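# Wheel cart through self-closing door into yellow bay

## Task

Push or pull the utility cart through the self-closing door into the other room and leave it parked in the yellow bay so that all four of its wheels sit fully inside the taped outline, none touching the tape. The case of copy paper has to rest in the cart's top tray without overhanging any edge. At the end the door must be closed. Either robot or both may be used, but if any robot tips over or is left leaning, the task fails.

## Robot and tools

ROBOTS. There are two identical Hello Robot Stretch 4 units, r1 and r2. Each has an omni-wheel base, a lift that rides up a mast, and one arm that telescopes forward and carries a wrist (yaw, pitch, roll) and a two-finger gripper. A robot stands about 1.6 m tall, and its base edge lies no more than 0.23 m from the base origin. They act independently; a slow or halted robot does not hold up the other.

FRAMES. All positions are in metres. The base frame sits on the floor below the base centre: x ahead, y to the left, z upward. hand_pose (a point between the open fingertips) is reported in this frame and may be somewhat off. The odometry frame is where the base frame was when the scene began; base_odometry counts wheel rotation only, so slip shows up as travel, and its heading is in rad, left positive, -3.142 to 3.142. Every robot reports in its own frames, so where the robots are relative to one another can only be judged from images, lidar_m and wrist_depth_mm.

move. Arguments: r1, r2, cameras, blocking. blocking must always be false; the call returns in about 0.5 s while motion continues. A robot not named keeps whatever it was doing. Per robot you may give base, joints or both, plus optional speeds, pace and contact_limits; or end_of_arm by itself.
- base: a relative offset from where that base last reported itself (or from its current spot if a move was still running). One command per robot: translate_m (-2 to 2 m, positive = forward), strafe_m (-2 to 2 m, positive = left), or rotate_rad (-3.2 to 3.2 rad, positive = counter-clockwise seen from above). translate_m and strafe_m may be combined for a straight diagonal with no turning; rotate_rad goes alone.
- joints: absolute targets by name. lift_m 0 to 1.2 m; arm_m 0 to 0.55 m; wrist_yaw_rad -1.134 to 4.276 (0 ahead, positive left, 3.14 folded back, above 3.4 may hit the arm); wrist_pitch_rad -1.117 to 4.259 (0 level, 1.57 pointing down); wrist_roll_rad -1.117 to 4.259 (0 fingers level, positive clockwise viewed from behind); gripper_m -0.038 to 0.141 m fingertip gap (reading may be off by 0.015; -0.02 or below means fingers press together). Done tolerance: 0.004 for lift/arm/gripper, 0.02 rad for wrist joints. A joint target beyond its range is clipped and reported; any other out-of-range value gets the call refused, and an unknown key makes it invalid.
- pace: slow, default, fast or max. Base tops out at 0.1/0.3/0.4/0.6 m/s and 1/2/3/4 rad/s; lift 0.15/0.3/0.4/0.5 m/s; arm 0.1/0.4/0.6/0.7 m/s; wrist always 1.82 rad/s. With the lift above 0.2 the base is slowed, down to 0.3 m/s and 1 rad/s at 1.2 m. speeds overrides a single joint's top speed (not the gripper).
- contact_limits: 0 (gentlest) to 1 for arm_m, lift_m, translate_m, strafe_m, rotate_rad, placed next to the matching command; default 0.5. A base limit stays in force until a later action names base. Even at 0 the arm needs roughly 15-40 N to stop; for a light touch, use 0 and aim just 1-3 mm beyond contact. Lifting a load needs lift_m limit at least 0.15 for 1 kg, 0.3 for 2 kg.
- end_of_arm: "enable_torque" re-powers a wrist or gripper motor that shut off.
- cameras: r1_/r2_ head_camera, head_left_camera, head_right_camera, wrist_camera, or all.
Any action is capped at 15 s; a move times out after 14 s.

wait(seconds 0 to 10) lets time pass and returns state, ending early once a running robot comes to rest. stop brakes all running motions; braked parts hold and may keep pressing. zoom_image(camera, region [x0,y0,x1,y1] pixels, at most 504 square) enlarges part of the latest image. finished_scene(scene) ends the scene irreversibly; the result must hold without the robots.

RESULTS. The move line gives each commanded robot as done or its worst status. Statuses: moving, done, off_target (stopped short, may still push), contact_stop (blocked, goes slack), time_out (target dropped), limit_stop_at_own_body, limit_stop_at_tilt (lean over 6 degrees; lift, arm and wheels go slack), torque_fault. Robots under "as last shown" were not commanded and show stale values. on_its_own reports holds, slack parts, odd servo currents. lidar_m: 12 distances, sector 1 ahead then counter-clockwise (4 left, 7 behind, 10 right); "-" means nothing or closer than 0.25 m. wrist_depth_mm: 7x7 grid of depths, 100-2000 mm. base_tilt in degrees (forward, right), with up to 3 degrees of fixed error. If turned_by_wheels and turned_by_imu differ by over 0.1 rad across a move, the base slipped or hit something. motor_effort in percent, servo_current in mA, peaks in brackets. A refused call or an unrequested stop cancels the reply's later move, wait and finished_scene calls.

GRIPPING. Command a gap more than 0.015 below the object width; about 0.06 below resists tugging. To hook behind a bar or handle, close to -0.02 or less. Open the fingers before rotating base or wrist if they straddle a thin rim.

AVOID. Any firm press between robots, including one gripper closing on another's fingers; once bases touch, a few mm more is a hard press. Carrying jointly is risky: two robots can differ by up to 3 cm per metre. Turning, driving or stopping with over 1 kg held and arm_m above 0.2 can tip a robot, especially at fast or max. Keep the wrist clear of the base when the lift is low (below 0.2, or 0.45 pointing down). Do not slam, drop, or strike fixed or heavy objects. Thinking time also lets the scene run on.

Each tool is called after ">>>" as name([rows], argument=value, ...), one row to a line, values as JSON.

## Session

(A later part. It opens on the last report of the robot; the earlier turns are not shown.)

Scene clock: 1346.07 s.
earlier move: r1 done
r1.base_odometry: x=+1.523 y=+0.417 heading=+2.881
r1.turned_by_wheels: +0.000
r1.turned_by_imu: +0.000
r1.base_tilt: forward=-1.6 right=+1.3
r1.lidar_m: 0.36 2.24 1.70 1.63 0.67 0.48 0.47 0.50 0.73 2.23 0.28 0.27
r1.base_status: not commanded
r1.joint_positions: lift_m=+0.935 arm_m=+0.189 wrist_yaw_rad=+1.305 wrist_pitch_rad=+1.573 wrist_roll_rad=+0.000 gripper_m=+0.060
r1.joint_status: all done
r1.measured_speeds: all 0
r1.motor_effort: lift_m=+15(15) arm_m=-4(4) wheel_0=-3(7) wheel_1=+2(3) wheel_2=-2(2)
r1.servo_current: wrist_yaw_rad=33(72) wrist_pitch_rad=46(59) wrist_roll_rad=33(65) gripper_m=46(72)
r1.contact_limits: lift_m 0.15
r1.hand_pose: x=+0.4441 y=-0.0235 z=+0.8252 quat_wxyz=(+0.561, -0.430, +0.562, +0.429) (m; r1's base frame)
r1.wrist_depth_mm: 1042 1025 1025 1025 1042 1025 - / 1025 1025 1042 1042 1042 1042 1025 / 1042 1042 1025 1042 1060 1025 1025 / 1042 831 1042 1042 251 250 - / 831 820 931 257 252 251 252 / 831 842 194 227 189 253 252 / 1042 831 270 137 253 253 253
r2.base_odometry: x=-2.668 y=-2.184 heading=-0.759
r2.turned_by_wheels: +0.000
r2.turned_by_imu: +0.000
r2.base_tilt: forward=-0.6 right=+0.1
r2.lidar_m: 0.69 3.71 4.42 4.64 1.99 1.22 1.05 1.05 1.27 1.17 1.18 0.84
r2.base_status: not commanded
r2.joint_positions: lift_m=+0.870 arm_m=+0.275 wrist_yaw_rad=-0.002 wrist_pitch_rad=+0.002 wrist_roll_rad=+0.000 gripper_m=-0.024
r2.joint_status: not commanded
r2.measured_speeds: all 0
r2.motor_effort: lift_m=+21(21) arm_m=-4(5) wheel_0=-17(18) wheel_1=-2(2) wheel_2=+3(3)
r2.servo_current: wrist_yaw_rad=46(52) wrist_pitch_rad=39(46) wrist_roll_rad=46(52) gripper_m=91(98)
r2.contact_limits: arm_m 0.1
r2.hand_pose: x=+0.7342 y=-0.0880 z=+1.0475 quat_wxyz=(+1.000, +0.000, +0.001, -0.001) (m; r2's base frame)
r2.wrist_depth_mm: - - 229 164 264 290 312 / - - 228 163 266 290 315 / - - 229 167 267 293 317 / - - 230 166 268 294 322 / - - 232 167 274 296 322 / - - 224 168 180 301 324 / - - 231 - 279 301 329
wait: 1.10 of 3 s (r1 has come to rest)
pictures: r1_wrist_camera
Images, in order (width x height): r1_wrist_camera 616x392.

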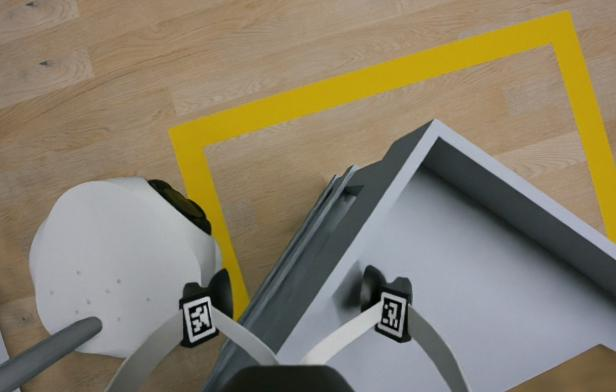

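>>> move(r1={"joints": {"lift_m": 1.09}}, blocking=false, cameras=[])

>>> wait(seconds=3, cameras=["r1_wrist_camera", "r1_head_right_camera"])

Scene clock: 1349.80 s.
move: r1 moving
r1.base_odometry: x=+1.523 y=+0.417 heading=+2.881
r1.turned_by_wheels: +0.000
r1.turned_by_imu: +0.000
r1.base_tilt: forward=-1.6 right=+1.3
r1.lidar_m: 0.36 2.29 1.68 1.65 0.66 0.48 0.46 0.52 0.74 2.24 0.26 0.28
r1.base_status: not commanded
r1.joint_positions: lift_m=+0.972 arm_m=+0.189 wrist_yaw_rad=+1.305 wrist_pitch_rad=+1.573 wrist_roll_rad=+0.000 gripper_m=+0.060
r1.joint_status: lift_m moving
r1.measured_speeds: translate_m=+0.000 strafe_m=+0.000 rotate_rad=+0.000 lift_m=+0.146 arm_m=+0.000 wrist_yaw_rad=+0.000 wrist_pitch_rad=+0.000 wrist_roll_rad=+0.000
r1.motor_effort: lift_m=+25(27) arm_m=-3(4) wheel_0=-3(3) wheel_1=+3(3) wheel_2=-2(2)
r1.servo_current: wrist_yaw_rad=39(52) wrist_pitch_rad=39(46) wrist_roll_rad=52(65) gripper_m=39(46)
r1.hand_pose: x=+0.4441 y=-0.0234 z=+0.8622 quat_wxyz=(+0.561, -0.430, +0.562, +0.429) (m; r1's base frame)
r1.wrist_depth_mm: 1060 1060 1078 1060 1060 1078 1042 / 1060 1060 1078 1060 1078 1042 1060 / 1078 1060 1078 1060 1098 1060 1060 / 1078 878 1078 1078 282 - 1060 / 866 866 1025 282 283 283 - / 1060 866 195 285 189 286 283 / 1078 878 272 143 285 278 265
r2: as last shown
r2.base_tilt: forward=-0.6 right=+0.0
r2.lidar_m: 0.68 3.70 4.41 4.66 1.98 1.21 1.05 1.06 1.24 1.18 1.17 0.84
r2.motor_effort: lift_m=+21(21) arm_m=-4(5) wheel_0=-17(18) wheel_1=-1(2) wheel_2=+2(3)
r2.servo_current: wrist_yaw_rad=33(65) wrist_pitch_rad=39(46) wrist_roll_rad=39(52) gripper_m=91(91)
r2.contact_limits: arm_m 0.1
r2.wrist_depth_mm: - - 229 165 264 289 312 / - - 228 163 267 291 315 / - - 229 167 268 291 319 / - - 229 165 268 294 319 / - - 232 167 273 296 319 / - - 224 168 180 301 324 / - - 231 - 279 300 329
pictures: none
No camera images: "cameras" was empty.

Scene clock: 1351.03 s.
earlier move: r1 done
r1.base_odometry: x=+1.523 y=+0.417 heading=+2.881
r1.turned_by_wheels: +0.000
r1.turned_by_imu: +0.000
r1.base_tilt: forward=-1.6 right=+1.3
r1.lidar_m: 0.36 2.29 1.71 1.63 0.67 0.49 0.45 0.51 0.72 2.25 0.27 0.27
r1.base_status: not commanded
r1.joint_positions: lift_m=+1.089 arm_m=+0.189 wrist_yaw_rad=+1.305 wrist_pitch_rad=+1.573 wrist_roll_rad=+0.000 gripper_m=+0.060
r1.joint_status: all done
r1.measured_speeds: all 0
r1.motor_effort: lift_m=+25(28) arm_m=-3(4) wheel_0=-3(4) wheel_1=+3(3) wheel_2=-2(2)
r1.servo_current: wrist_yaw_rad=52(78) wrist_pitch_rad=39(52) wrist_roll_rad=52(72) gripper_m=39(46)
r1.hand_pose: x=+0.4441 y=-0.0234 z=+0.9793 quat_wxyz=(+0.561, -0.430, +0.562, +0.429) (m; r1's base frame)
r1.wrist_depth_mm: 1182 1160 1182 1205 1182 1182 1205 / 1182 1205 1182 1182 1182 1182 1182 / 1182 1205 1205 1182 1205 1182 1182 / 1205 976 1205 1182 404 1182 1205 / 1205 991 991 407 407 402 1205 / 1182 976 196 404 188 379 407 / 715 1205 340 143 351 278 264
r2.base_odometry: x=-2.668 y=-2.184 heading=-0.759
r2.turned_by_wheels: +0.000
r2.turned_by_imu: +0.000
r2.base_tilt: forward=-0.6 right=+0.1
r2.lidar_m: 0.68 3.71 4.39 4.64 2.04 1.21 1.05 1.05 1.25 1.16 1.19 0.83
r2.base_status: not commanded
r2.joint_positions: lift_m=+0.870 arm_m=+0.275 wrist_yaw_rad=-0.002 wrist_pitch_rad=+0.002 wrist_roll_rad=+0.000 gripper_m=-0.024
r2.joint_status: not commanded
r2.measured_speeds: all 0
r2.motor_effort: lift_m=+21(21) arm_m=-4(5) wheel_0=-17(18) wheel_1=-1(2) wheel_2=+2(3)
r2.servo_current: wrist_yaw_rad=46(65) wrist_pitch_rad=46(46) wrist_roll_rad=39(59) gripper_m=91(98)
r2.contact_limits: arm_m 0.1
r2.hand_pose: x=+0.7342 y=-0.0880 z=+1.0475 quat_wxyz=(+1.000, +0.000, +0.001, -0.001) (m; r2's base frame)
r2.wrist_depth_mm: - - 229 164 265 289 312 / - - 229 163 266 291 312 / - - 229 166 268 293 319 / - - 231 166 270 296 320 / - - 231 167 273 296 319 / - - 226 168 179 301 324 / - - 231 - 281 301 329
wait: 1.23 of 3 s (r1 has come to rest)
pictures: r1_head_right_camera, r1_wrist_camera
Images, in order (width x height): r1_head_right_camera 420x672, r1_wrist_camera 616x392.

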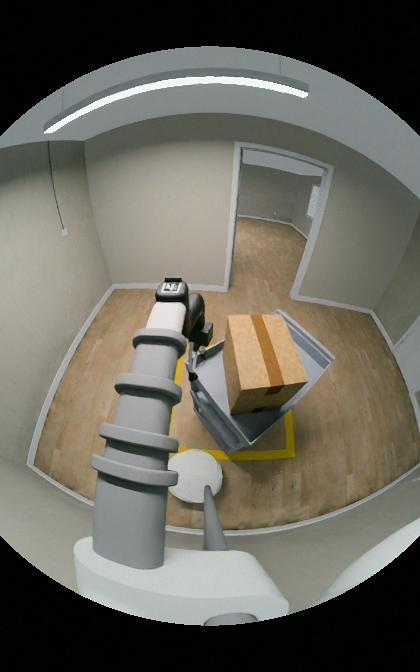

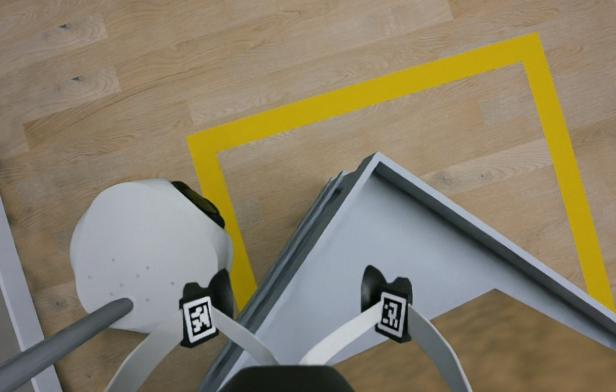

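>>> move(r1={"base": {"translate_m": -0.11}, "pace": "slow"}, blocking=false, cameras=[])

>>> wait(seconds=4, cameras=["r1_wrist_camera", "r1_head_camera", "r1_head_right_camera"])

Scene clock: 1377.07 s.
move: r1 moving
r1.base_odometry: x=+1.535 y=+0.414 heading=+2.880
r1.turned_by_wheels: +0.000
r1.turned_by_imu: -0.001
r1.base_tilt: forward=-1.6 right=+1.2
r1.lidar_m: 0.37 2.24 1.71 1.62 0.65 0.49 0.45 0.49 0.72 2.16 0.28 0.29
r1.base_status: translate_m moving
r1.joint_positions: lift_m=+1.089 arm_m=+0.189 wrist_yaw_rad=+1.305 wrist_pitch_rad=+1.573 wrist_roll_rad=+0.000 gripper_m=+0.060
r1.joint_status: not commanded
r1.measured_speeds: translate_m=-0.049 strafe_m=+0.000 rotate_rad=-0.003 lift_m=+0.000 arm_m=+0.000 wrist_yaw_rad=+0.000 wrist_pitch_rad=+0.000 wrist_roll_rad=+0.000
r1.motor_effort: lift_m=+25(25) arm_m=-3(4) wheel_0=-7(7) wheel_1=-8(8) wheel_2=+6(6)
r1.servo_current: wrist_yaw_rad=52(59) wrist_pitch_rad=39(52) wrist_roll_rad=39(65) gripper_m=46(46)
r1.hand_pose: x=+0.4441 y=-0.0234 z=+0.9793 quat_wxyz=(+0.561, -0.430, +0.562, +0.429) (m; r1's base frame)
r1.wrist_depth_mm: 1182 1205 1205 1182 1205 1182 1205 / 1205 1182 1182 1182 1138 1205 1160 / 1205 1160 1205 1182 1182 1205 1205 / 1205 976 1182 1182 402 1205 1205 / 1205 976 991 407 404 407 1182 / 1160 991 195 404 188 379 404 / 723 1205 382 143 345 279 265
r2: as last shown
r2.lidar_m: 0.65 3.72 4.39 4.64 2.02 1.21 1.04 1.05 1.24 1.16 1.18 0.82
r2.motor_effort: lift_m=+21(21) arm_m=-4(4) wheel_0=-17(17) wheel_1=-1(2) wheel_2=+2(3)
r2.servo_current: wrist_yaw_rad=46(59) wrist_pitch_rad=39(46) wrist_roll_rad=46(52) gripper_m=98(98)
r2.contact_limits: arm_m 0.1
r2.wrist_depth_mm: - - 229 164 264 290 312 / - - 228 163 267 291 314 / - - 229 166 268 293 317 / - - 230 166 268 296 320 / - - 232 167 274 296 320 / - - 225 168 179 303 324 / - - 230 - 279 301 327
pictures: none
No camera images: "cameras" was empty.

Scene clock: 1378.97 s.
earlier move: r1 done
r1.base_odometry: x=+1.629 y=+0.389 heading=+2.880
r1.turned_by_wheels: +0.000
r1.turned_by_imu: +0.000
r1.base_tilt: forward=-1.6 right=+1.2
r1.lidar_m: 0.44 2.29 1.70 1.34 0.51 0.38 0.36 0.40 0.58 1.74 0.63 0.33
r1.base_status: done
r1.joint_positions: lift_m=+1.089 arm_m=+0.189 wrist_yaw_rad=+1.305 wrist_pitch_rad=+1.573 wrist_roll_rad=+0.000 gripper_m=+0.060
r1.joint_status: not commanded
r1.measured_speeds: all 0
r1.motor_effort: lift_m=+25(25) arm_m=-3(4) wheel_0=-4(8) wheel_1=-3(8) wheel_2=+2(7)
r1.servo_current: wrist_yaw_rad=65(65) wrist_pitch_rad=52(52) wrist_roll_rad=46(72) gripper_m=39(46)
r1.hand_pose: x=+0.4441 y=-0.0234 z=+0.9793 quat_wxyz=(+0.561, -0.430, +0.562, +0.429) (m; r1's base frame)
r1.wrist_depth_mm: 1182 1205 1182 1182 1205 1205 1182 / 1182 1205 1182 1182 1182 1182 1205 / 1205 1182 1160 1205 1182 384 1160 / 1160 991 1205 1205 407 407 404 / 1182 1008 1008 1205 407 404 404 / 1182 991 196 647 187 399 343 / 715 1205 1205 137 355 297 279
r2.base_odometry: x=-2.668 y=-2.184 heading=-0.759
r2.turned_by_wheels: +0.000
r2.turned_by_imu: +0.000
r2.base_tilt: forward=-0.6 right=+0.1
r2.lidar_m: 0.70 3.69 4.40 4.64 2.01 1.21 1.05 1.05 1.26 1.17 1.16 0.84
r2.base_status: not commanded
r2.joint_positions: lift_m=+0.870 arm_m=+0.275 wrist_yaw_rad=-0.002 wrist_pitch_rad=+0.002 wrist_roll_rad=+0.000 gripper_m=-0.024
r2.joint_status: not commanded
r2.measured_speeds: all 0
r2.motor_effort: lift_m=+21(21) arm_m=-5(5) wheel_0=-17(18) wheel_1=-2(2) wheel_2=+2(3)
r2.servo_current: wrist_yaw_rad=46(59) wrist_pitch_rad=46(52) wrist_roll_rad=39(59) gripper_m=91(98)
r2.contact_limits: arm_m 0.1
r2.hand_pose: x=+0.7342 y=-0.0880 z=+1.0475 quat_wxyz=(+1.000, +0.000, +0.001, -0.001) (m; r2's base frame)
r2.wrist_depth_mm: - - 229 164 266 289 312 / - - 228 163 267 290 312 / - - 229 166 268 294 319 / - - 231 165 268 294 322 / - - 232 167 274 296 320 / - - 226 168 180 303 324 / - - 232 - 279 301 329
wait: 1.90 of 4 s (r1 has come to rest)
pictures: r1_head_camera, r1_head_right_camera, r1_wrist_camera
Images, in order (width x height): r1_head_camera 420x560, r1_head_right_camera 420x672, r1_wrist_camera 616x392.

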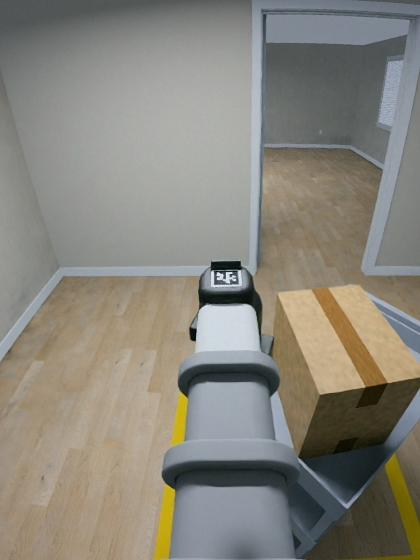

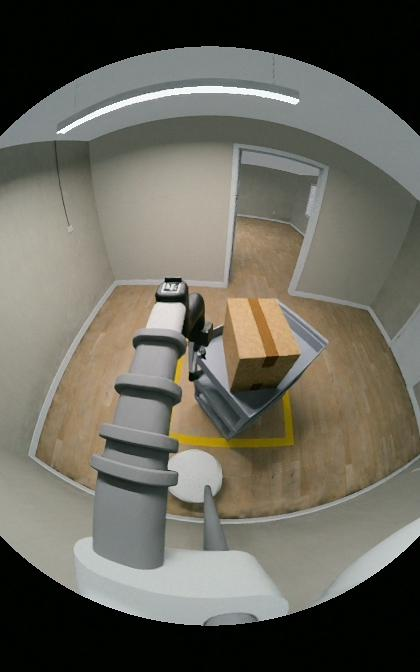

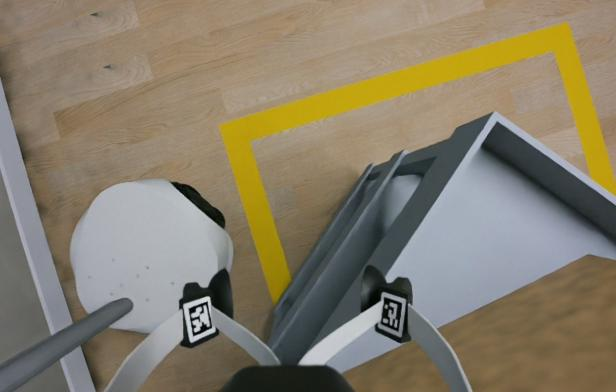

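>>> move(r1={"joints": {"wrist_pitch_rad": 0.0, "arm_m": 0.02, "gripper_m": -0.02}}, blocking=false, cameras=[])

>>> wait(seconds=3, cameras=["r1_head_right_camera"])

>>> move(r1={"base": {"strafe_m": -0.8}, "joints": {"wrist_yaw_rad": 0.0}}, blocking=false, cameras=[])

>>> wait(seconds=6, cameras=["r1_head_camera", "r1_head_left_camera", "r1_head_right_camera"])

Scene clock: 1390.73 s.
move: r1 moving
r1.base_odometry: x=+1.629 y=+0.389 heading=+2.880
r1.turned_by_wheels: +0.000
r1.turned_by_imu: +0.000
r1.base_tilt: forward=-1.6 right=+1.3
r1.lidar_m: 0.42 2.30 1.72 1.30 0.50 0.36 0.34 0.36 0.58 1.73 0.63 0.35
r1.base_status: not commanded
r1.joint_positions: lift_m=+1.089 arm_m=+0.138 wrist_yaw_rad=+1.305 wrist_pitch_rad=+0.991 wrist_roll_rad=+0.000 gripper_m=+0.041
r1.joint_status: arm_m moving; wrist_pitch_rad moving; gripper_m moving
r1.measured_speeds: translate_m=+0.000 strafe_m=+0.000 rotate_rad=+0.000 lift_m=+0.000 arm_m=-0.195 wrist_yaw_rad=+0.000 wrist_pitch_rad=-1.804 wrist_roll_rad=+0.000
r1.motor_effort: lift_m=+25(25) arm_m=-5(9) wheel_0=-4(4) wheel_1=-3(3) wheel_2=+2(2)
r1.servo_current: wrist_yaw_rad=39(65) wrist_pitch_rad=98(117) wrist_roll_rad=39(59) gripper_m=85(98)
r1.hand_pose: x=+0.4351 y=+0.1295 z=+1.0265 quat_wxyz=(+0.699, -0.289, +0.378, +0.534) (m; r1's base frame)
r1.wrist_depth_mm: - - 1808 1808 1756 1808 1808 / 1618 1708 1661 1661 1661 1661 1618 / 1499 1499 1499 1499 1430 1499 1499 / 1430 1397 1366 1397 1366 1366 1397 / 1336 1281 1281 1308 1281 1255 1255 / 1205 1182 197 1205 190 1205 1182 / 1160 1160 1118 144 842 345 -
r2: as last shown
r2.lidar_m: 0.70 3.70 4.41 4.63 2.02 1.21 1.03 1.04 1.27 1.16 1.19 0.81
r2.motor_effort: lift_m=+21(21) arm_m=-4(5) wheel_0=-17(17) wheel_1=-2(2) wheel_2=+2(3)
r2.servo_current: wrist_yaw_rad=46(52) wrist_pitch_rad=39(46) wrist_roll_rad=52(52) gripper_m=91(91)
r2.contact_limits: arm_m 0.1
r2.wrist_depth_mm: - - 229 165 265 289 312 / - - 229 163 266 289 314 / - - 230 166 268 291 319 / - - 230 166 270 294 322 / - - 232 167 274 297 320 / - - 224 168 180 303 322 / - - 231 - 282 300 327
pictures: none
No camera images: "cameras" was empty.

Scene clock: 1391.83 s.
earlier move: r1 done
r1.base_odometry: x=+1.629 y=+0.389 heading=+2.880
r1.turned_by_wheels: +0.000
r1.turned_by_imu: +0.000
r1.base_tilt: forward=-1.6 right=+1.3
r1.lidar_m: 0.44 2.29 1.65 1.29 0.48 0.36 0.35 0.39 0.57 1.75 0.61 0.34
r1.base_status: not commanded
r1.joint_positions: lift_m=+1.089 arm_m=+0.020 wrist_yaw_rad=+1.305 wrist_pitch_rad=+0.007 wrist_roll_rad=+0.000 gripper_m=-0.019
r1.joint_status: all done
r1.measured_speeds: all 0
r1.motor_effort: lift_m=+25(25) arm_m=-5(9) wheel_0=-4(4) wheel_1=-3(3) wheel_2=+2(2)
r1.servo_current: wrist_yaw_rad=59(72) wrist_pitch_rad=52(156) wrist_roll_rad=65(72) gripper_m=46(130)
r1.hand_pose: x=+0.3510 y=+0.2554 z=+1.2657 quat_wxyz=(+0.794, -0.002, +0.003, +0.607) (m; r1's base frame)
r1.wrist_depth_mm: - - - - - - - / - - - - - - - / - - - - - - - / - - - - - - - / - - - - - - - / - - 182 198 170 - - / - 132 163 146 144 - -
r2.base_odometry: x=-2.668 y=-2.184 heading=-0.759
r2.turned_by_wheels: +0.000
r2.turned_by_imu: +0.000
r2.base_tilt: forward=-0.6 right=+0.1
r2.lidar_m: 0.67 3.68 4.40 4.63 2.03 1.21 1.04 1.05 1.28 1.17 1.16 0.83
r2.base_status: not commanded
r2.joint_positions: lift_m=+0.870 arm_m=+0.275 wrist_yaw_rad=-0.002 wrist_pitch_rad=+0.002 wrist_roll_rad=+0.000 gripper_m=-0.024
r2.joint_status: not commanded
r2.measured_speeds: all 0
r2.motor_effort: lift_m=+21(21) arm_m=-5(5) wheel_0=-17(18) wheel_1=-1(2) wheel_2=+2(3)
r2.servo_current: wrist_yaw_rad=52(65) wrist_pitch_rad=39(46) wrist_roll_rad=46(65) gripper_m=85(98)
r2.contact_limits: arm_m 0.1
r2.hand_pose: x=+0.7342 y=-0.0880 z=+1.0475 quat_wxyz=(+1.000, +0.000, +0.001, -0.001) (m; r2's base frame)
r2.wrist_depth_mm: - - 229 165 266 290 312 / - - 228 163 266 290 312 / - - 229 166 266 293 317 / - - 232 166 270 296 320 / - - 232 167 273 296 319 / - - 226 168 179 301 322 / - - 231 - 281 301 329
wait: 1.10 of 3 s (r1 has come to rest)
pictures: r1_head_right_camera
Images, in order (width x height): r1_head_right_camera 420x672.

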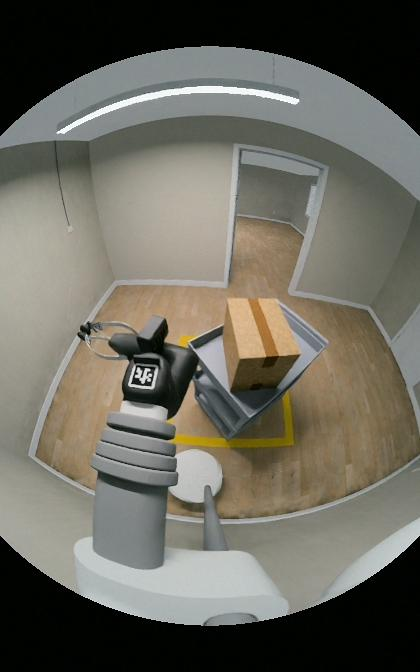

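Scene clock: 1392.33 s.
move: r1 moving
r1.base_odometry: x=+1.638 y=+0.424 heading=+2.880
r1.turned_by_wheels: +0.000
r1.turned_by_imu: +0.000
r1.base_tilt: forward=-1.6 right=+1.3
r1.lidar_m: 0.41 2.32 1.73 1.31 0.51 0.37 0.36 0.40 0.56 1.74 0.82 0.34
r1.base_status: strafe_m moving
r1.joint_positions: lift_m=+1.089 arm_m=+0.020 wrist_yaw_rad=+0.720 wrist_pitch_rad=+0.007 wrist_roll_rad=+0.000 gripper_m=-0.019
r1.joint_status: wrist_yaw_rad moving
r1.measured_speeds: translate_m=+0.000 strafe_m=-0.140 rotate_rad=-0.002 lift_m=+0.000 arm_m=+0.000 wrist_yaw_rad=-1.825 wrist_pitch_rad=+0.000 wrist_roll_rad=+0.000
r1.motor_effort: lift_m=+25(25) arm_m=-5(5) wheel_0=+9(10) wheel_1=-9(11) wheel_2=-1(2)
r1.servo_current: wrist_yaw_rad=111(124) wrist_pitch_rad=52(59) wrist_roll_rad=59(72) gripper_m=52(52)
r1.hand_pose: x=+0.4655 y=+0.1244 z=+1.2657 quat_wxyz=(+0.936, -0.001, +0.003, +0.352) (m; r1's base frame)
r1.wrist_depth_mm: - - - - - - - / - - - - - - - / - - - - - - - / - - - - - - - / - - - - - - - / - - 183 198 - - - / - 133 163 183 154 - -
r2: as last shown
r2.base_tilt: forward=-0.7 right=+0.1
r2.lidar_m: 0.68 3.71 4.40 4.65 2.00 1.21 1.03 1.05 1.28 1.15 1.17 0.82
r2.motor_effort: lift_m=+21(21) arm_m=-4(5) wheel_0=-17(17) wheel_1=-2(2) wheel_2=+2(3)
r2.servo_current: wrist_yaw_rad=46(59) wrist_pitch_rad=33(46) wrist_roll_rad=39(52) gripper_m=91(91)
r2.contact_limits: arm_m 0.1
r2.wrist_depth_mm: - - 229 164 264 289 312 / - - 228 163 265 291 314 / - - 229 166 267 293 320 / - - 231 166 268 296 320 / - - 232 167 274 294 320 / - - 224 168 180 301 324 / - - 231 - 281 301 329
pictures: none
No camera images: "cameras" was empty.

Scene clock: 1395.83 s.
earlier move: r1 done
r1.base_odometry: x=+1.835 y=+1.161 heading=+2.880
r1.turned_by_wheels: +0.000
r1.turned_by_imu: -0.004
r1.base_tilt: forward=-1.6 right=+1.3
r1.lidar_m: 0.62 0.54 0.55 1.42 0.55 0.41 0.38 0.40 0.62 1.84 2.36 2.46
r1.base_status: done
r1.joint_positions: lift_m=+1.090 arm_m=+0.020 wrist_yaw_rad=+0.003 wrist_pitch_rad=+0.007 wrist_roll_rad=+0.000 gripper_m=-0.019
r1.joint_status: all done
r1.measured_speeds: all 0
r1.motor_effort: lift_m=+24(25) arm_m=-4(5) wheel_0=+0(10) wheel_1=-1(11) wheel_2=+0(2)
r1.servo_current: wrist_yaw_rad=46(143) wrist_pitch_rad=39(59) wrist_roll_rad=52(78) gripper_m=59(59)
r1.hand_pose: x=+0.4796 y=-0.0866 z=+1.2658 quat_wxyz=(+1.000, +0.000, +0.003, +0.001) (m; r1's base frame)
r1.wrist_depth_mm: - - - - - - - / - - - - - - - / - - - - - - - / - - - - - - - / - - - - - - - / - - - 198 - - - / - - 180 184 154 - -
r2.base_odometry: x=-2.668 y=-2.184 heading=-0.759
r2.turned_by_wheels: +0.000
r2.turned_by_imu: +0.000
r2.base_tilt: forward=-0.6 right=+0.1
r2.lidar_m: 0.68 3.71 4.36 4.64 2.04 1.21 1.03 1.06 1.26 1.16 1.16 0.85
r2.base_status: not commanded
r2.joint_positions: lift_m=+0.870 arm_m=+0.275 wrist_yaw_rad=-0.002 wrist_pitch_rad=+0.002 wrist_roll_rad=+0.000 gripper_m=-0.024
r2.joint_status: not commanded
r2.measured_speeds: all 0
r2.motor_effort: lift_m=+21(21) arm_m=-4(5) wheel_0=-17(18) wheel_1=-2(2) wheel_2=+2(3)
r2.servo_current: wrist_yaw_rad=39(59) wrist_pitch_rad=39(46) wrist_roll_rad=52(65) gripper_m=98(104)
r2.contact_limits: arm_m 0.1
r2.hand_pose: x=+0.7342 y=-0.0880 z=+1.0475 quat_wxyz=(+1.000, +0.000, +0.001, -0.001) (m; r2's base frame)
r2.wrist_depth_mm: - - 229 165 264 290 312 / - - 228 163 267 291 314 / - - 230 166 267 291 319 / - - 231 165 270 293 320 / - - 233 168 274 297 319 / - - 225 168 180 303 324 / - - 230 - 279 301 329
wait: 3.50 of 6 s (r1 has come to rest)
pictures: r1_head_camera, r1_head_left_camera, r1_head_right_camera
Images, in order (width x height): r1_head_camera 420x560, r1_head_left_camera 420x672, r1_head_right_camera 420x672.

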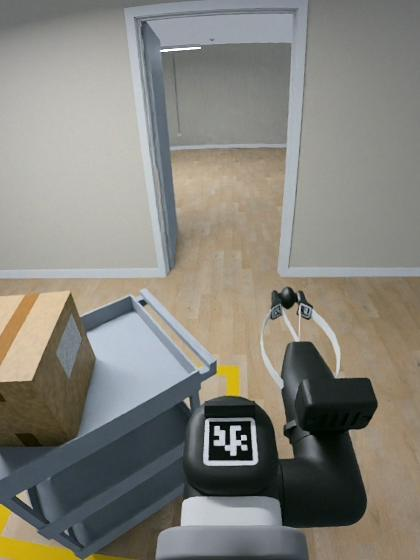

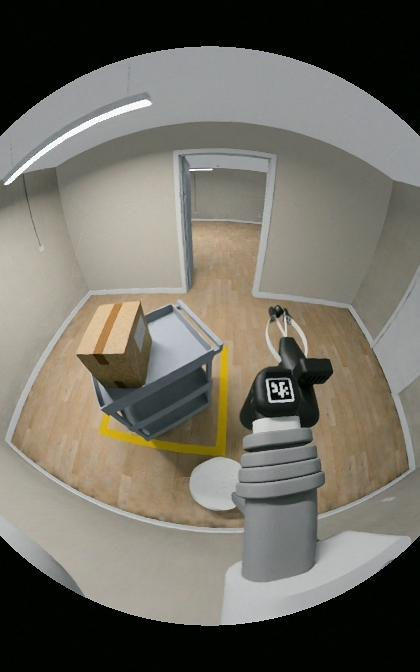

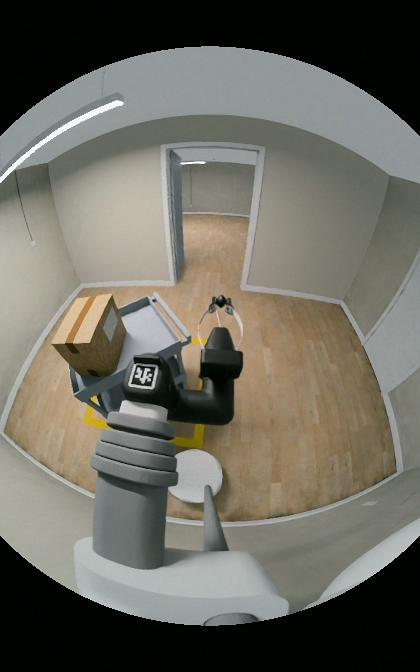

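>>> zoom_image(camera="r1_head_camera", region=[0, 280, 280, 560])

>>> zoom_image(camera="r1_head_left_camera", region=[60, 290, 280, 510])

Scaled by 1.800 from the camera's 420x560 image, which has a finer 600x800 frame.

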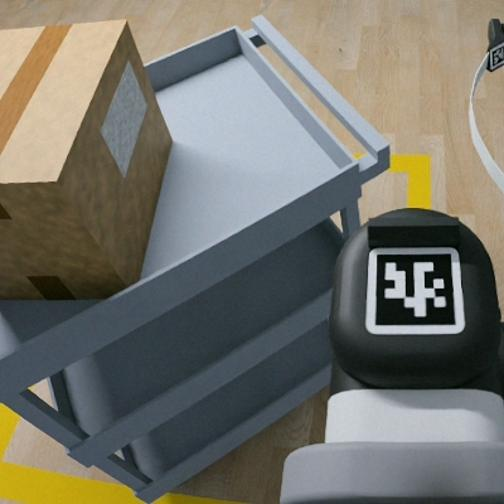

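Scaled by 2.291 from the camera's 420x672 image, which has a finer 600x960 frame.

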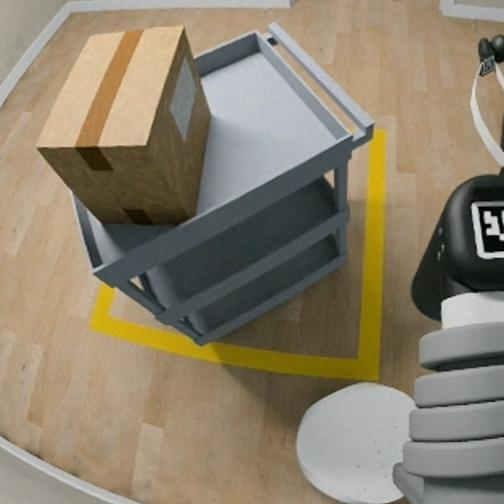

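>>> move(r1={"base": {"rotate_rad": 0.607}, "joints": {"arm_m": 0.0}, "pace": "default"}, blocking=false, cameras=[])

>>> wait(seconds=3, cameras=["r1_head_camera", "r1_wrist_camera", "r1_head_left_camera"])

Scene clock: 1434.27 s.
move: r1 moving
r1.base_odometry: x=+1.835 y=+1.162 heading=+3.048
r1.turned_by_wheels: +0.168
r1.turned_by_imu: +0.168
r1.base_tilt: forward=-1.6 right=+1.3
r1.lidar_m: 0.56 0.54 0.56 0.91 0.47 0.38 0.38 0.45 0.73 2.29 2.55 2.43
r1.base_status: rotate_rad moving
r1.joint_positions: lift_m=+1.090 arm_m=+0.000 wrist_yaw_rad=+0.003 wrist_pitch_rad=+0.007 wrist_roll_rad=+0.000 gripper_m=-0.019
r1.joint_status: arm_m moving
r1.measured_speeds: translate_m=+0.001 strafe_m=-0.001 rotate_rad=+0.644 lift_m=+0.000 arm_m=+0.000 wrist_yaw_rad=+0.000 wrist_pitch_rad=+0.000 wrist_roll_rad=+0.000
r1.motor_effort: lift_m=+24(24) arm_m=-2(7) wheel_0=-5(7) wheel_1=-6(7) wheel_2=-5(6)
r1.servo_current: wrist_yaw_rad=52(72) wrist_pitch_rad=46(59) wrist_roll_rad=39(59) gripper_m=59(59)
r1.hand_pose: x=+0.4596 y=-0.0867 z=+1.2658 quat_wxyz=(+1.000, +0.000, +0.003, +0.001) (m; r1's base frame)
r1.wrist_depth_mm: - - - - - - - / - - - - - - - / - - - - - - - / - - - - - - - / - - - - - - - / - - - 199 - - - / - - 180 183 154 - -
r2: as last shown
r2.lidar_m: 0.66 3.72 4.38 4.63 2.02 1.22 1.07 1.04 1.24 1.17 1.18 0.83
r2.motor_effort: lift_m=+21(21) arm_m=-4(5) wheel_0=-17(18) wheel_1=-1(2) wheel_2=+2(3)
r2.servo_current: wrist_yaw_rad=52(59) wrist_pitch_rad=39(46) wrist_roll_rad=39(65) gripper_m=85(98)
r2.contact_limits: arm_m 0.1
r2.wrist_depth_mm: - - 229 165 264 289 312 / - - 228 163 266 290 314 / - - 229 165 268 293 317 / - - 230 166 268 296 322 / - - 231 167 274 296 320 / - - 225 167 180 301 324 / - - 231 - 281 303 329
pictures: none
No camera images: "cameras" was empty.

Scene clock: 1435.40 s.
earlier move: r1 done
r1.base_odometry: x=+1.835 y=+1.162 heading=-2.796
r1.turned_by_wheels: +0.439
r1.turned_by_imu: +0.441
r1.base_tilt: forward=-1.6 right=+1.2
r1.lidar_m: 0.54 0.57 1.14 0.53 0.38 0.38 0.43 0.67 2.29 2.46 2.42 0.58
r1.base_status: done
r1.joint_positions: lift_m=+1.090 arm_m=+0.000 wrist_yaw_rad=+0.003 wrist_pitch_rad=+0.007 wrist_roll_rad=+0.000 gripper_m=-0.019
r1.joint_status: all done
r1.measured_speeds: all 0
r1.motor_effort: lift_m=+24(25) arm_m=-5(7) wheel_0=-4(9) wheel_1=-2(7) wheel_2=-1(6)
r1.servo_current: wrist_yaw_rad=52(72) wrist_pitch_rad=46(59) wrist_roll_rad=59(65) gripper_m=59(59)
r1.hand_pose: x=+0.4596 y=-0.0867 z=+1.2658 quat_wxyz=(+1.000, +0.000, +0.003, +0.001) (m; r1's base frame)
r1.wrist_depth_mm: - - - - - - - / - - - - - - - / - - - - - - - / - - - - - - - / - - - - - - - / - - - 198 - - - / - 559 180 180 154 - -
r2.base_odometry: x=-2.668 y=-2.184 heading=-0.759
r2.turned_by_wheels: +0.000
r2.turned_by_imu: +0.000
r2.base_tilt: forward=-0.6 right=+0.1
r2.lidar_m: 0.68 3.68 4.40 4.63 2.01 1.19 1.04 1.05 1.25 1.15 1.18 0.81
r2.base_status: not commanded
r2.joint_positions: lift_m=+0.870 arm_m=+0.275 wrist_yaw_rad=-0.002 wrist_pitch_rad=+0.002 wrist_roll_rad=+0.000 gripper_m=-0.024
r2.joint_status: not commanded
r2.measured_speeds: all 0
r2.motor_effort: lift_m=+21(21) arm_m=-4(5) wheel_0=-17(18) wheel_1=-2(2) wheel_2=+2(3)
r2.servo_current: wrist_yaw_rad=52(59) wrist_pitch_rad=46(46) wrist_roll_rad=52(65) gripper_m=91(98)
r2.contact_limits: arm_m 0.1
r2.hand_pose: x=+0.7342 y=-0.0880 z=+1.0475 quat_wxyz=(+1.000, +0.000, +0.001, -0.001) (m; r2's base frame)
r2.wrist_depth_mm: - - 228 165 265 290 312 / - - 229 164 265 291 315 / - - 229 166 268 291 319 / - - 230 165 268 294 320 / - - 232 167 274 296 320 / - - 226 168 180 300 324 / - - 231 - 281 301 329
wait: 1.13 of 3 s (r1 has come to rest)
pictures: r1_head_camera, r1_head_left_camera, r1_wrist_camera
Images, in order (width x height): r1_head_camera 420x560, r1_head_left_camera 420x672, r1_wrist_camera 616x392.

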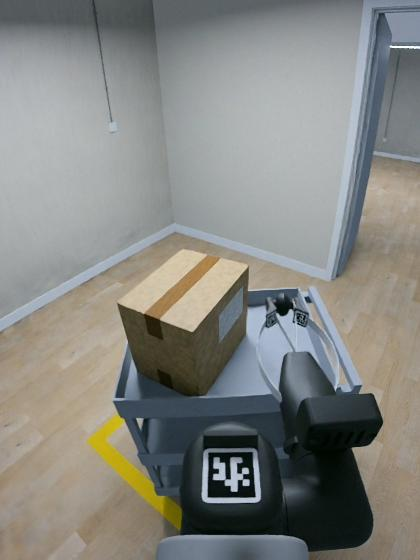

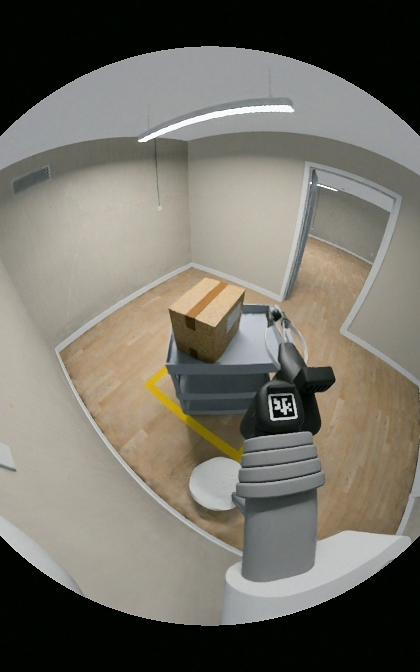

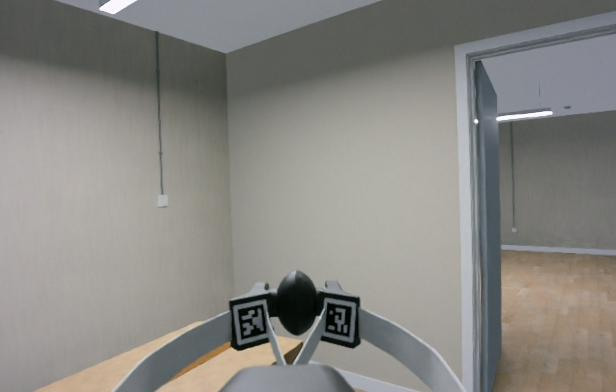

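>>> move(r1={"joints": {"lift_m": 0.635}, "contact_limits": {"lift_m": 0.1}}, blocking=false, cameras=[])

>>> wait(seconds=4, cameras=["r1_head_camera", "r1_wrist_camera", "r1_head_left_camera"])

Scene clock: 1442.23 s.
move: r1 moving
r1.base_odometry: x=+1.835 y=+1.162 heading=-2.796
r1.turned_by_wheels: +0.000
r1.turned_by_imu: +0.000
r1.base_tilt: forward=-1.6 right=+1.3
r1.lidar_m: 0.53 0.55 1.14 0.52 0.40 0.36 0.42 0.64 2.28 2.45 2.41 0.58
r1.base_status: not commanded
r1.joint_positions: lift_m=+1.053 arm_m=+0.000 wrist_yaw_rad=+0.003 wrist_pitch_rad=+0.007 wrist_roll_rad=+0.000 gripper_m=-0.019
r1.joint_status: lift_m moving
r1.measured_speeds: translate_m=+0.000 strafe_m=+0.000 rotate_rad=+0.000 lift_m=-0.146 arm_m=+0.000 wrist_yaw_rad=+0.000 wrist_pitch_rad=+0.000 wrist_roll_rad=+0.000
r1.motor_effort: lift_m=+10(23) arm_m=-5(5) wheel_0=-4(5) wheel_1=-2(2) wheel_2=-2(2)
r1.servo_current: wrist_yaw_rad=52(65) wrist_pitch_rad=52(52) wrist_roll_rad=46(59) gripper_m=59(59)
r1.contact_limits: lift_m 0.1
r1.hand_pose: x=+0.4596 y=-0.0867 z=+1.2289 quat_wxyz=(+1.000, +0.000, +0.003, +0.001) (m; r1's base frame)
r1.wrist_depth_mm: - - - - - - - / - - - - - - - / - - - - - - - / - - - - - - - / - - - - - - - / - - 661 199 - - - / - 492 180 180 154 - -
r2: as last shown
r2.lidar_m: 0.65 3.71 4.42 4.62 1.99 1.20 1.05 1.05 1.26 1.17 1.17 0.84
r2.motor_effort: lift_m=+21(21) arm_m=-4(5) wheel_0=-17(17) wheel_1=-1(2) wheel_2=+3(3)
r2.servo_current: wrist_yaw_rad=46(52) wrist_pitch_rad=46(46) wrist_roll_rad=39(52) gripper_m=85(91)
r2.contact_limits: arm_m 0.1
r2.wrist_depth_mm: - - 229 165 265 290 312 / - - 228 163 267 290 314 / - - 229 165 268 294 320 / - - 230 166 268 294 320 / - - 231 167 273 296 320 / - - 225 168 180 303 322 / - - 232 - 281 303 329
pictures: none
No camera images: "cameras" was empty.

Scene clock: 1444.53 s.
earlier move: r1 done
r1.base_odometry: x=+1.835 y=+1.162 heading=-2.796
r1.turned_by_wheels: +0.000
r1.turned_by_imu: +0.000
r1.base_tilt: forward=-1.6 right=+1.3
r1.lidar_m: 0.53 0.56 1.13 0.53 0.40 0.37 0.44 0.66 2.29 2.46 2.41 0.58
r1.base_status: not commanded
r1.joint_positions: lift_m=+0.636 arm_m=+0.000 wrist_yaw_rad=+0.003 wrist_pitch_rad=+0.007 wrist_roll_rad=+0.000 gripper_m=-0.019
r1.joint_status: all done
r1.measured_speeds: all 0
r1.motor_effort: lift_m=+12(23) arm_m=-5(5) wheel_0=-4(5) wheel_1=-2(3) wheel_2=-1(2)
r1.servo_current: wrist_yaw_rad=52(72) wrist_pitch_rad=46(59) wrist_roll_rad=46(59) gripper_m=52(59)
r1.contact_limits: lift_m 0.1
r1.hand_pose: x=+0.4596 y=-0.0867 z=+0.8118 quat_wxyz=(+1.000, +0.000, +0.003, +0.001) (m; r1's base frame)
r1.wrist_depth_mm: 407 368 488 - - - - / 418 373 466 - - - - / 421 373 469 - - - - / 392 362 415 330 336 340 340 / 324 324 327 332 334 338 340 / 322 750 327 198 334 - - / 1921 741 163 146 144 357 1756
r2.base_odometry: x=-2.668 y=-2.184 heading=-0.759
r2.turned_by_wheels: +0.000
r2.turned_by_imu: +0.000
r2.base_tilt: forward=-0.6 right=+0.1
r2.lidar_m: 0.68 3.71 4.37 4.62 1.99 1.20 1.06 1.05 1.26 1.16 1.20 0.84
r2.base_status: not commanded
r2.joint_positions: lift_m=+0.870 arm_m=+0.275 wrist_yaw_rad=-0.002 wrist_pitch_rad=+0.002 wrist_roll_rad=+0.000 gripper_m=-0.024
r2.joint_status: not commanded
r2.measured_speeds: all 0
r2.motor_effort: lift_m=+21(21) arm_m=-4(5) wheel_0=-17(18) wheel_1=-2(2) wheel_2=+3(3)
r2.servo_current: wrist_yaw_rad=46(59) wrist_pitch_rad=39(46) wrist_roll_rad=46(59) gripper_m=91(98)
r2.contact_limits: arm_m 0.1
r2.hand_pose: x=+0.7342 y=-0.0880 z=+1.0475 quat_wxyz=(+1.000, +0.000, +0.001, -0.001) (m; r2's base frame)
r2.wrist_depth_mm: - - 229 164 265 291 312 / - - 227 163 267 290 314 / - - 229 166 267 293 319 / - - 231 166 267 294 320 / - - 233 167 274 294 319 / - - 225 168 180 301 324 / - - 231 - 281 303 329
wait: 2.30 of 4 s (r1 has come to rest)
pictures: r1_head_camera, r1_head_left_camera, r1_wrist_camera
Images, in order (width x height): r1_head_camera 420x560, r1_head_left_camera 420x672, r1_wrist_camera 616x392.

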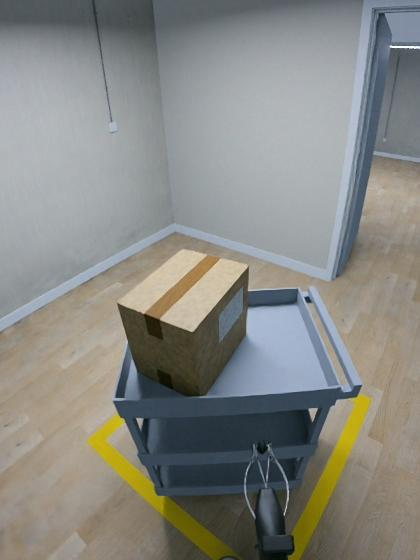

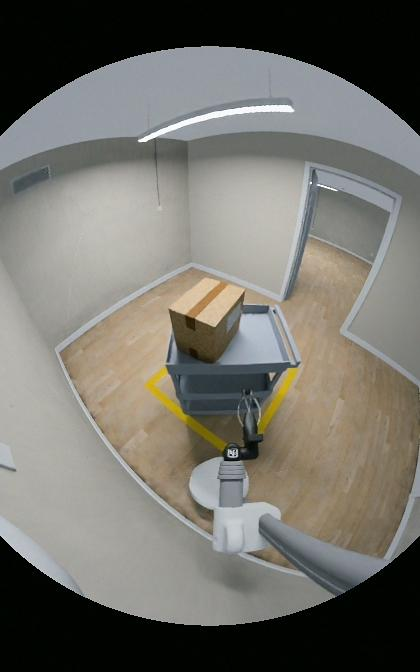

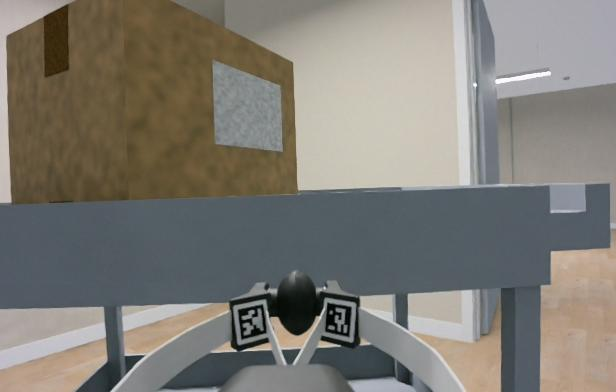

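>>> zoom_image(camera="r1_head_camera", region=[70, 370, 390, 560])

Scaled by 1.575 from the camera's 420x560 image, which has a finer 600x800 frame.

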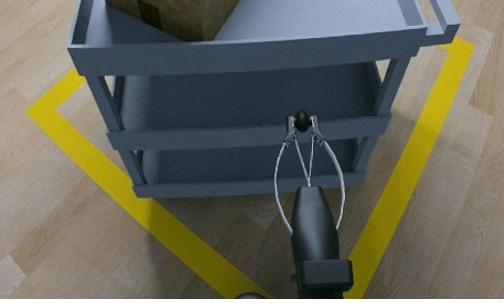

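>>> move(r1={"base": {"translate_m": 0.22, "strafe_m": -0.07}, "pace": "slow", "contact_limits": {"translate_m": 0.4}}, blocking=false, cameras=[])

>>> wait(seconds=5, cameras=["r1_head_camera", "r1_wrist_camera", "r1_head_left_camera"])

Scene clock: 1497.53 s.
move: r1 moving
r1.base_odometry: x=+1.822 y=+1.161 heading=-2.796
r1.turned_by_wheels: +0.000
r1.turned_by_imu: +0.000
r1.base_tilt: forward=-1.6 right=+1.3
r1.lidar_m: 0.50 0.53 1.18 0.54 0.40 0.39 0.43 0.67 2.30 2.48 2.39 0.55
r1.base_status: translate_m moving; strafe_m moving
r1.joint_positions: lift_m=+0.636 arm_m=+0.000 wrist_yaw_rad=+0.003 wrist_pitch_rad=+0.007 wrist_roll_rad=+0.000 gripper_m=-0.019
r1.joint_status: not commanded
r1.measured_speeds: translate_m=+0.049 strafe_m=-0.016 rotate_rad=-0.001 lift_m=+0.000 arm_m=+0.000 wrist_yaw_rad=+0.000 wrist_pitch_rad=+0.000 wrist_roll_rad=+0.000
r1.motor_effort: lift_m=+12(13) arm_m=-5(5) wheel_0=+7(7) wheel_1=+2(5) wheel_2=-5(7)
r1.servo_current: wrist_yaw_rad=52(65) wrist_pitch_rad=46(59) wrist_roll_rad=46(65) gripper_m=46(59)
r1.contact_limits: lift_m 0.1; translate_m 0.4
r1.hand_pose: x=+0.4596 y=-0.0867 z=+0.8118 quat_wxyz=(+1.000, +0.000, +0.003, +0.001) (m; r1's base frame)
r1.wrist_depth_mm: 394 355 488 - - - - / 397 357 469 - - - - / 402 362 462 - - - - / 384 355 413 320 322 325 330 / 312 314 317 320 325 325 330 / 314 315 317 198 325 - - / 1921 732 163 147 144 351 1756
r2: as last shown
r2.lidar_m: 0.67 3.71 4.37 4.64 1.99 1.21 1.04 1.03 1.24 1.17 1.17 0.83
r2.motor_effort: lift_m=+21(21) arm_m=-4(5) wheel_0=-17(17) wheel_1=-1(2) wheel_2=+2(3)
r2.servo_current: wrist_yaw_rad=39(52) wrist_pitch_rad=39(46) wrist_roll_rad=39(59) gripper_m=91(98)
r2.contact_limits: arm_m 0.1
r2.wrist_depth_mm: - - 229 164 264 290 314 / - - 228 163 267 293 312 / - - 230 165 268 291 319 / - - 231 166 270 296 320 / - - 232 167 274 296 322 / - - 225 167 180 301 322 / - - 231 - 281 300 329
pictures: none
No camera images: "cameras" was empty.

Scene clock: 1500.57 s.
earlier move: r1 done
r1.base_odometry: x=+1.605 y=+1.153 heading=-2.796
r1.turned_by_wheels: +0.000
r1.turned_by_imu: -0.001
r1.base_tilt: forward=-1.6 right=+1.3
r1.lidar_m: 0.39 0.37 1.72 0.80 0.62 0.60 0.65 1.03 2.36 2.52 2.22 0.49
r1.base_status: done
r1.joint_positions: lift_m=+0.636 arm_m=+0.000 wrist_yaw_rad=-0.002 wrist_pitch_rad=+0.006 wrist_roll_rad=+0.000 gripper_m=-0.019
r1.joint_status: not commanded
r1.measured_speeds: all 0
r1.motor_effort: lift_m=+12(13) arm_m=+4(5) wheel_0=+3(11) wheel_1=+1(6) wheel_2=+0(10)
r1.servo_current: wrist_yaw_rad=52(72) wrist_pitch_rad=46(59) wrist_roll_rad=52(65) gripper_m=46(59)
r1.contact_limits: lift_m 0.1; translate_m 0.4
r1.hand_pose: x=+0.4590 y=-0.0881 z=+0.8120 quat_wxyz=(+1.000, +0.000, +0.003, -0.001) (m; r1's base frame)
r1.wrist_depth_mm: 291 387 - - - - - / 289 382 - - - - - / 289 379 - - - - - / 266 342 473 246 265 296 - / 191 204 220 236 259 285 - / 189 204 212 199 256 291 - / 190 199 179 165 154 296 1863
r2.base_odometry: x=-2.668 y=-2.184 heading=-0.759
r2.turned_by_wheels: +0.000
r2.turned_by_imu: +0.000
r2.base_tilt: forward=-0.6 right=+0.1
r2.lidar_m: 0.67 3.70 4.38 4.64 2.01 1.23 1.05 1.05 1.27 1.17 1.15 0.83
r2.base_status: not commanded
r2.joint_positions: lift_m=+0.870 arm_m=+0.275 wrist_yaw_rad=-0.002 wrist_pitch_rad=+0.002 wrist_roll_rad=+0.000 gripper_m=-0.024
r2.joint_status: not commanded
r2.measured_speeds: all 0
r2.motor_effort: lift_m=+21(21) arm_m=-4(5) wheel_0=-17(18) wheel_1=-1(2) wheel_2=+3(3)
r2.servo_current: wrist_yaw_rad=46(65) wrist_pitch_rad=39(46) wrist_roll_rad=59(59) gripper_m=91(98)
r2.contact_limits: arm_m 0.1
r2.hand_pose: x=+0.7342 y=-0.0880 z=+1.0475 quat_wxyz=(+1.000, +0.000, +0.001, -0.001) (m; r2's base frame)
r2.wrist_depth_mm: - - 229 164 264 289 312 / - - 228 163 266 290 314 / - - 229 166 267 291 319 / - - 230 166 268 296 320 / - - 232 167 273 296 320 / - - 225 168 180 301 322 / - - 230 - 281 301 329
wait: 3.03 of 5 s (r1 has come to rest)
pictures: r1_head_camera, r1_head_left_camera, r1_wrist_camera
Images, in order (width x height): r1_head_camera 420x560, r1_head_left_camera 420x672, r1_wrist_camera 616x392.

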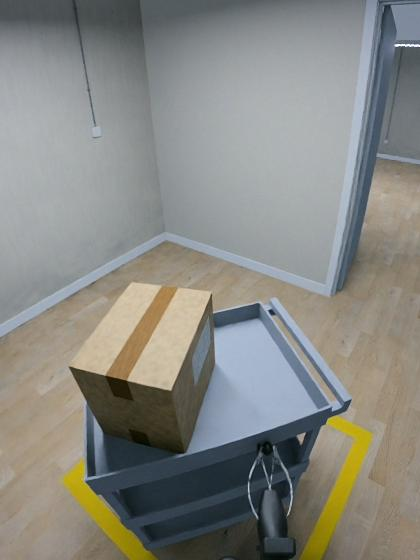

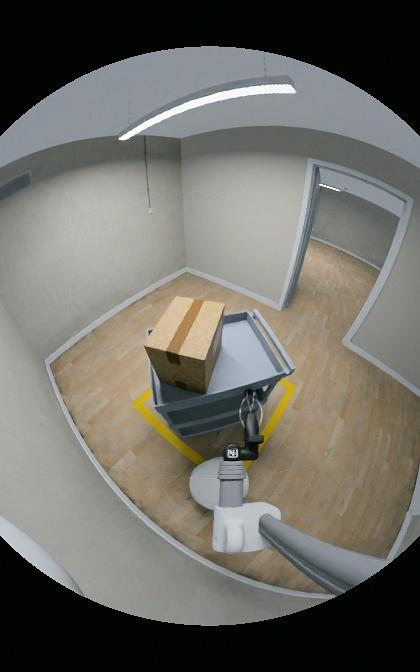

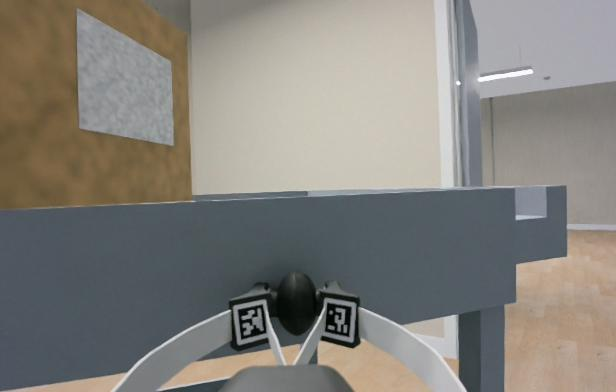

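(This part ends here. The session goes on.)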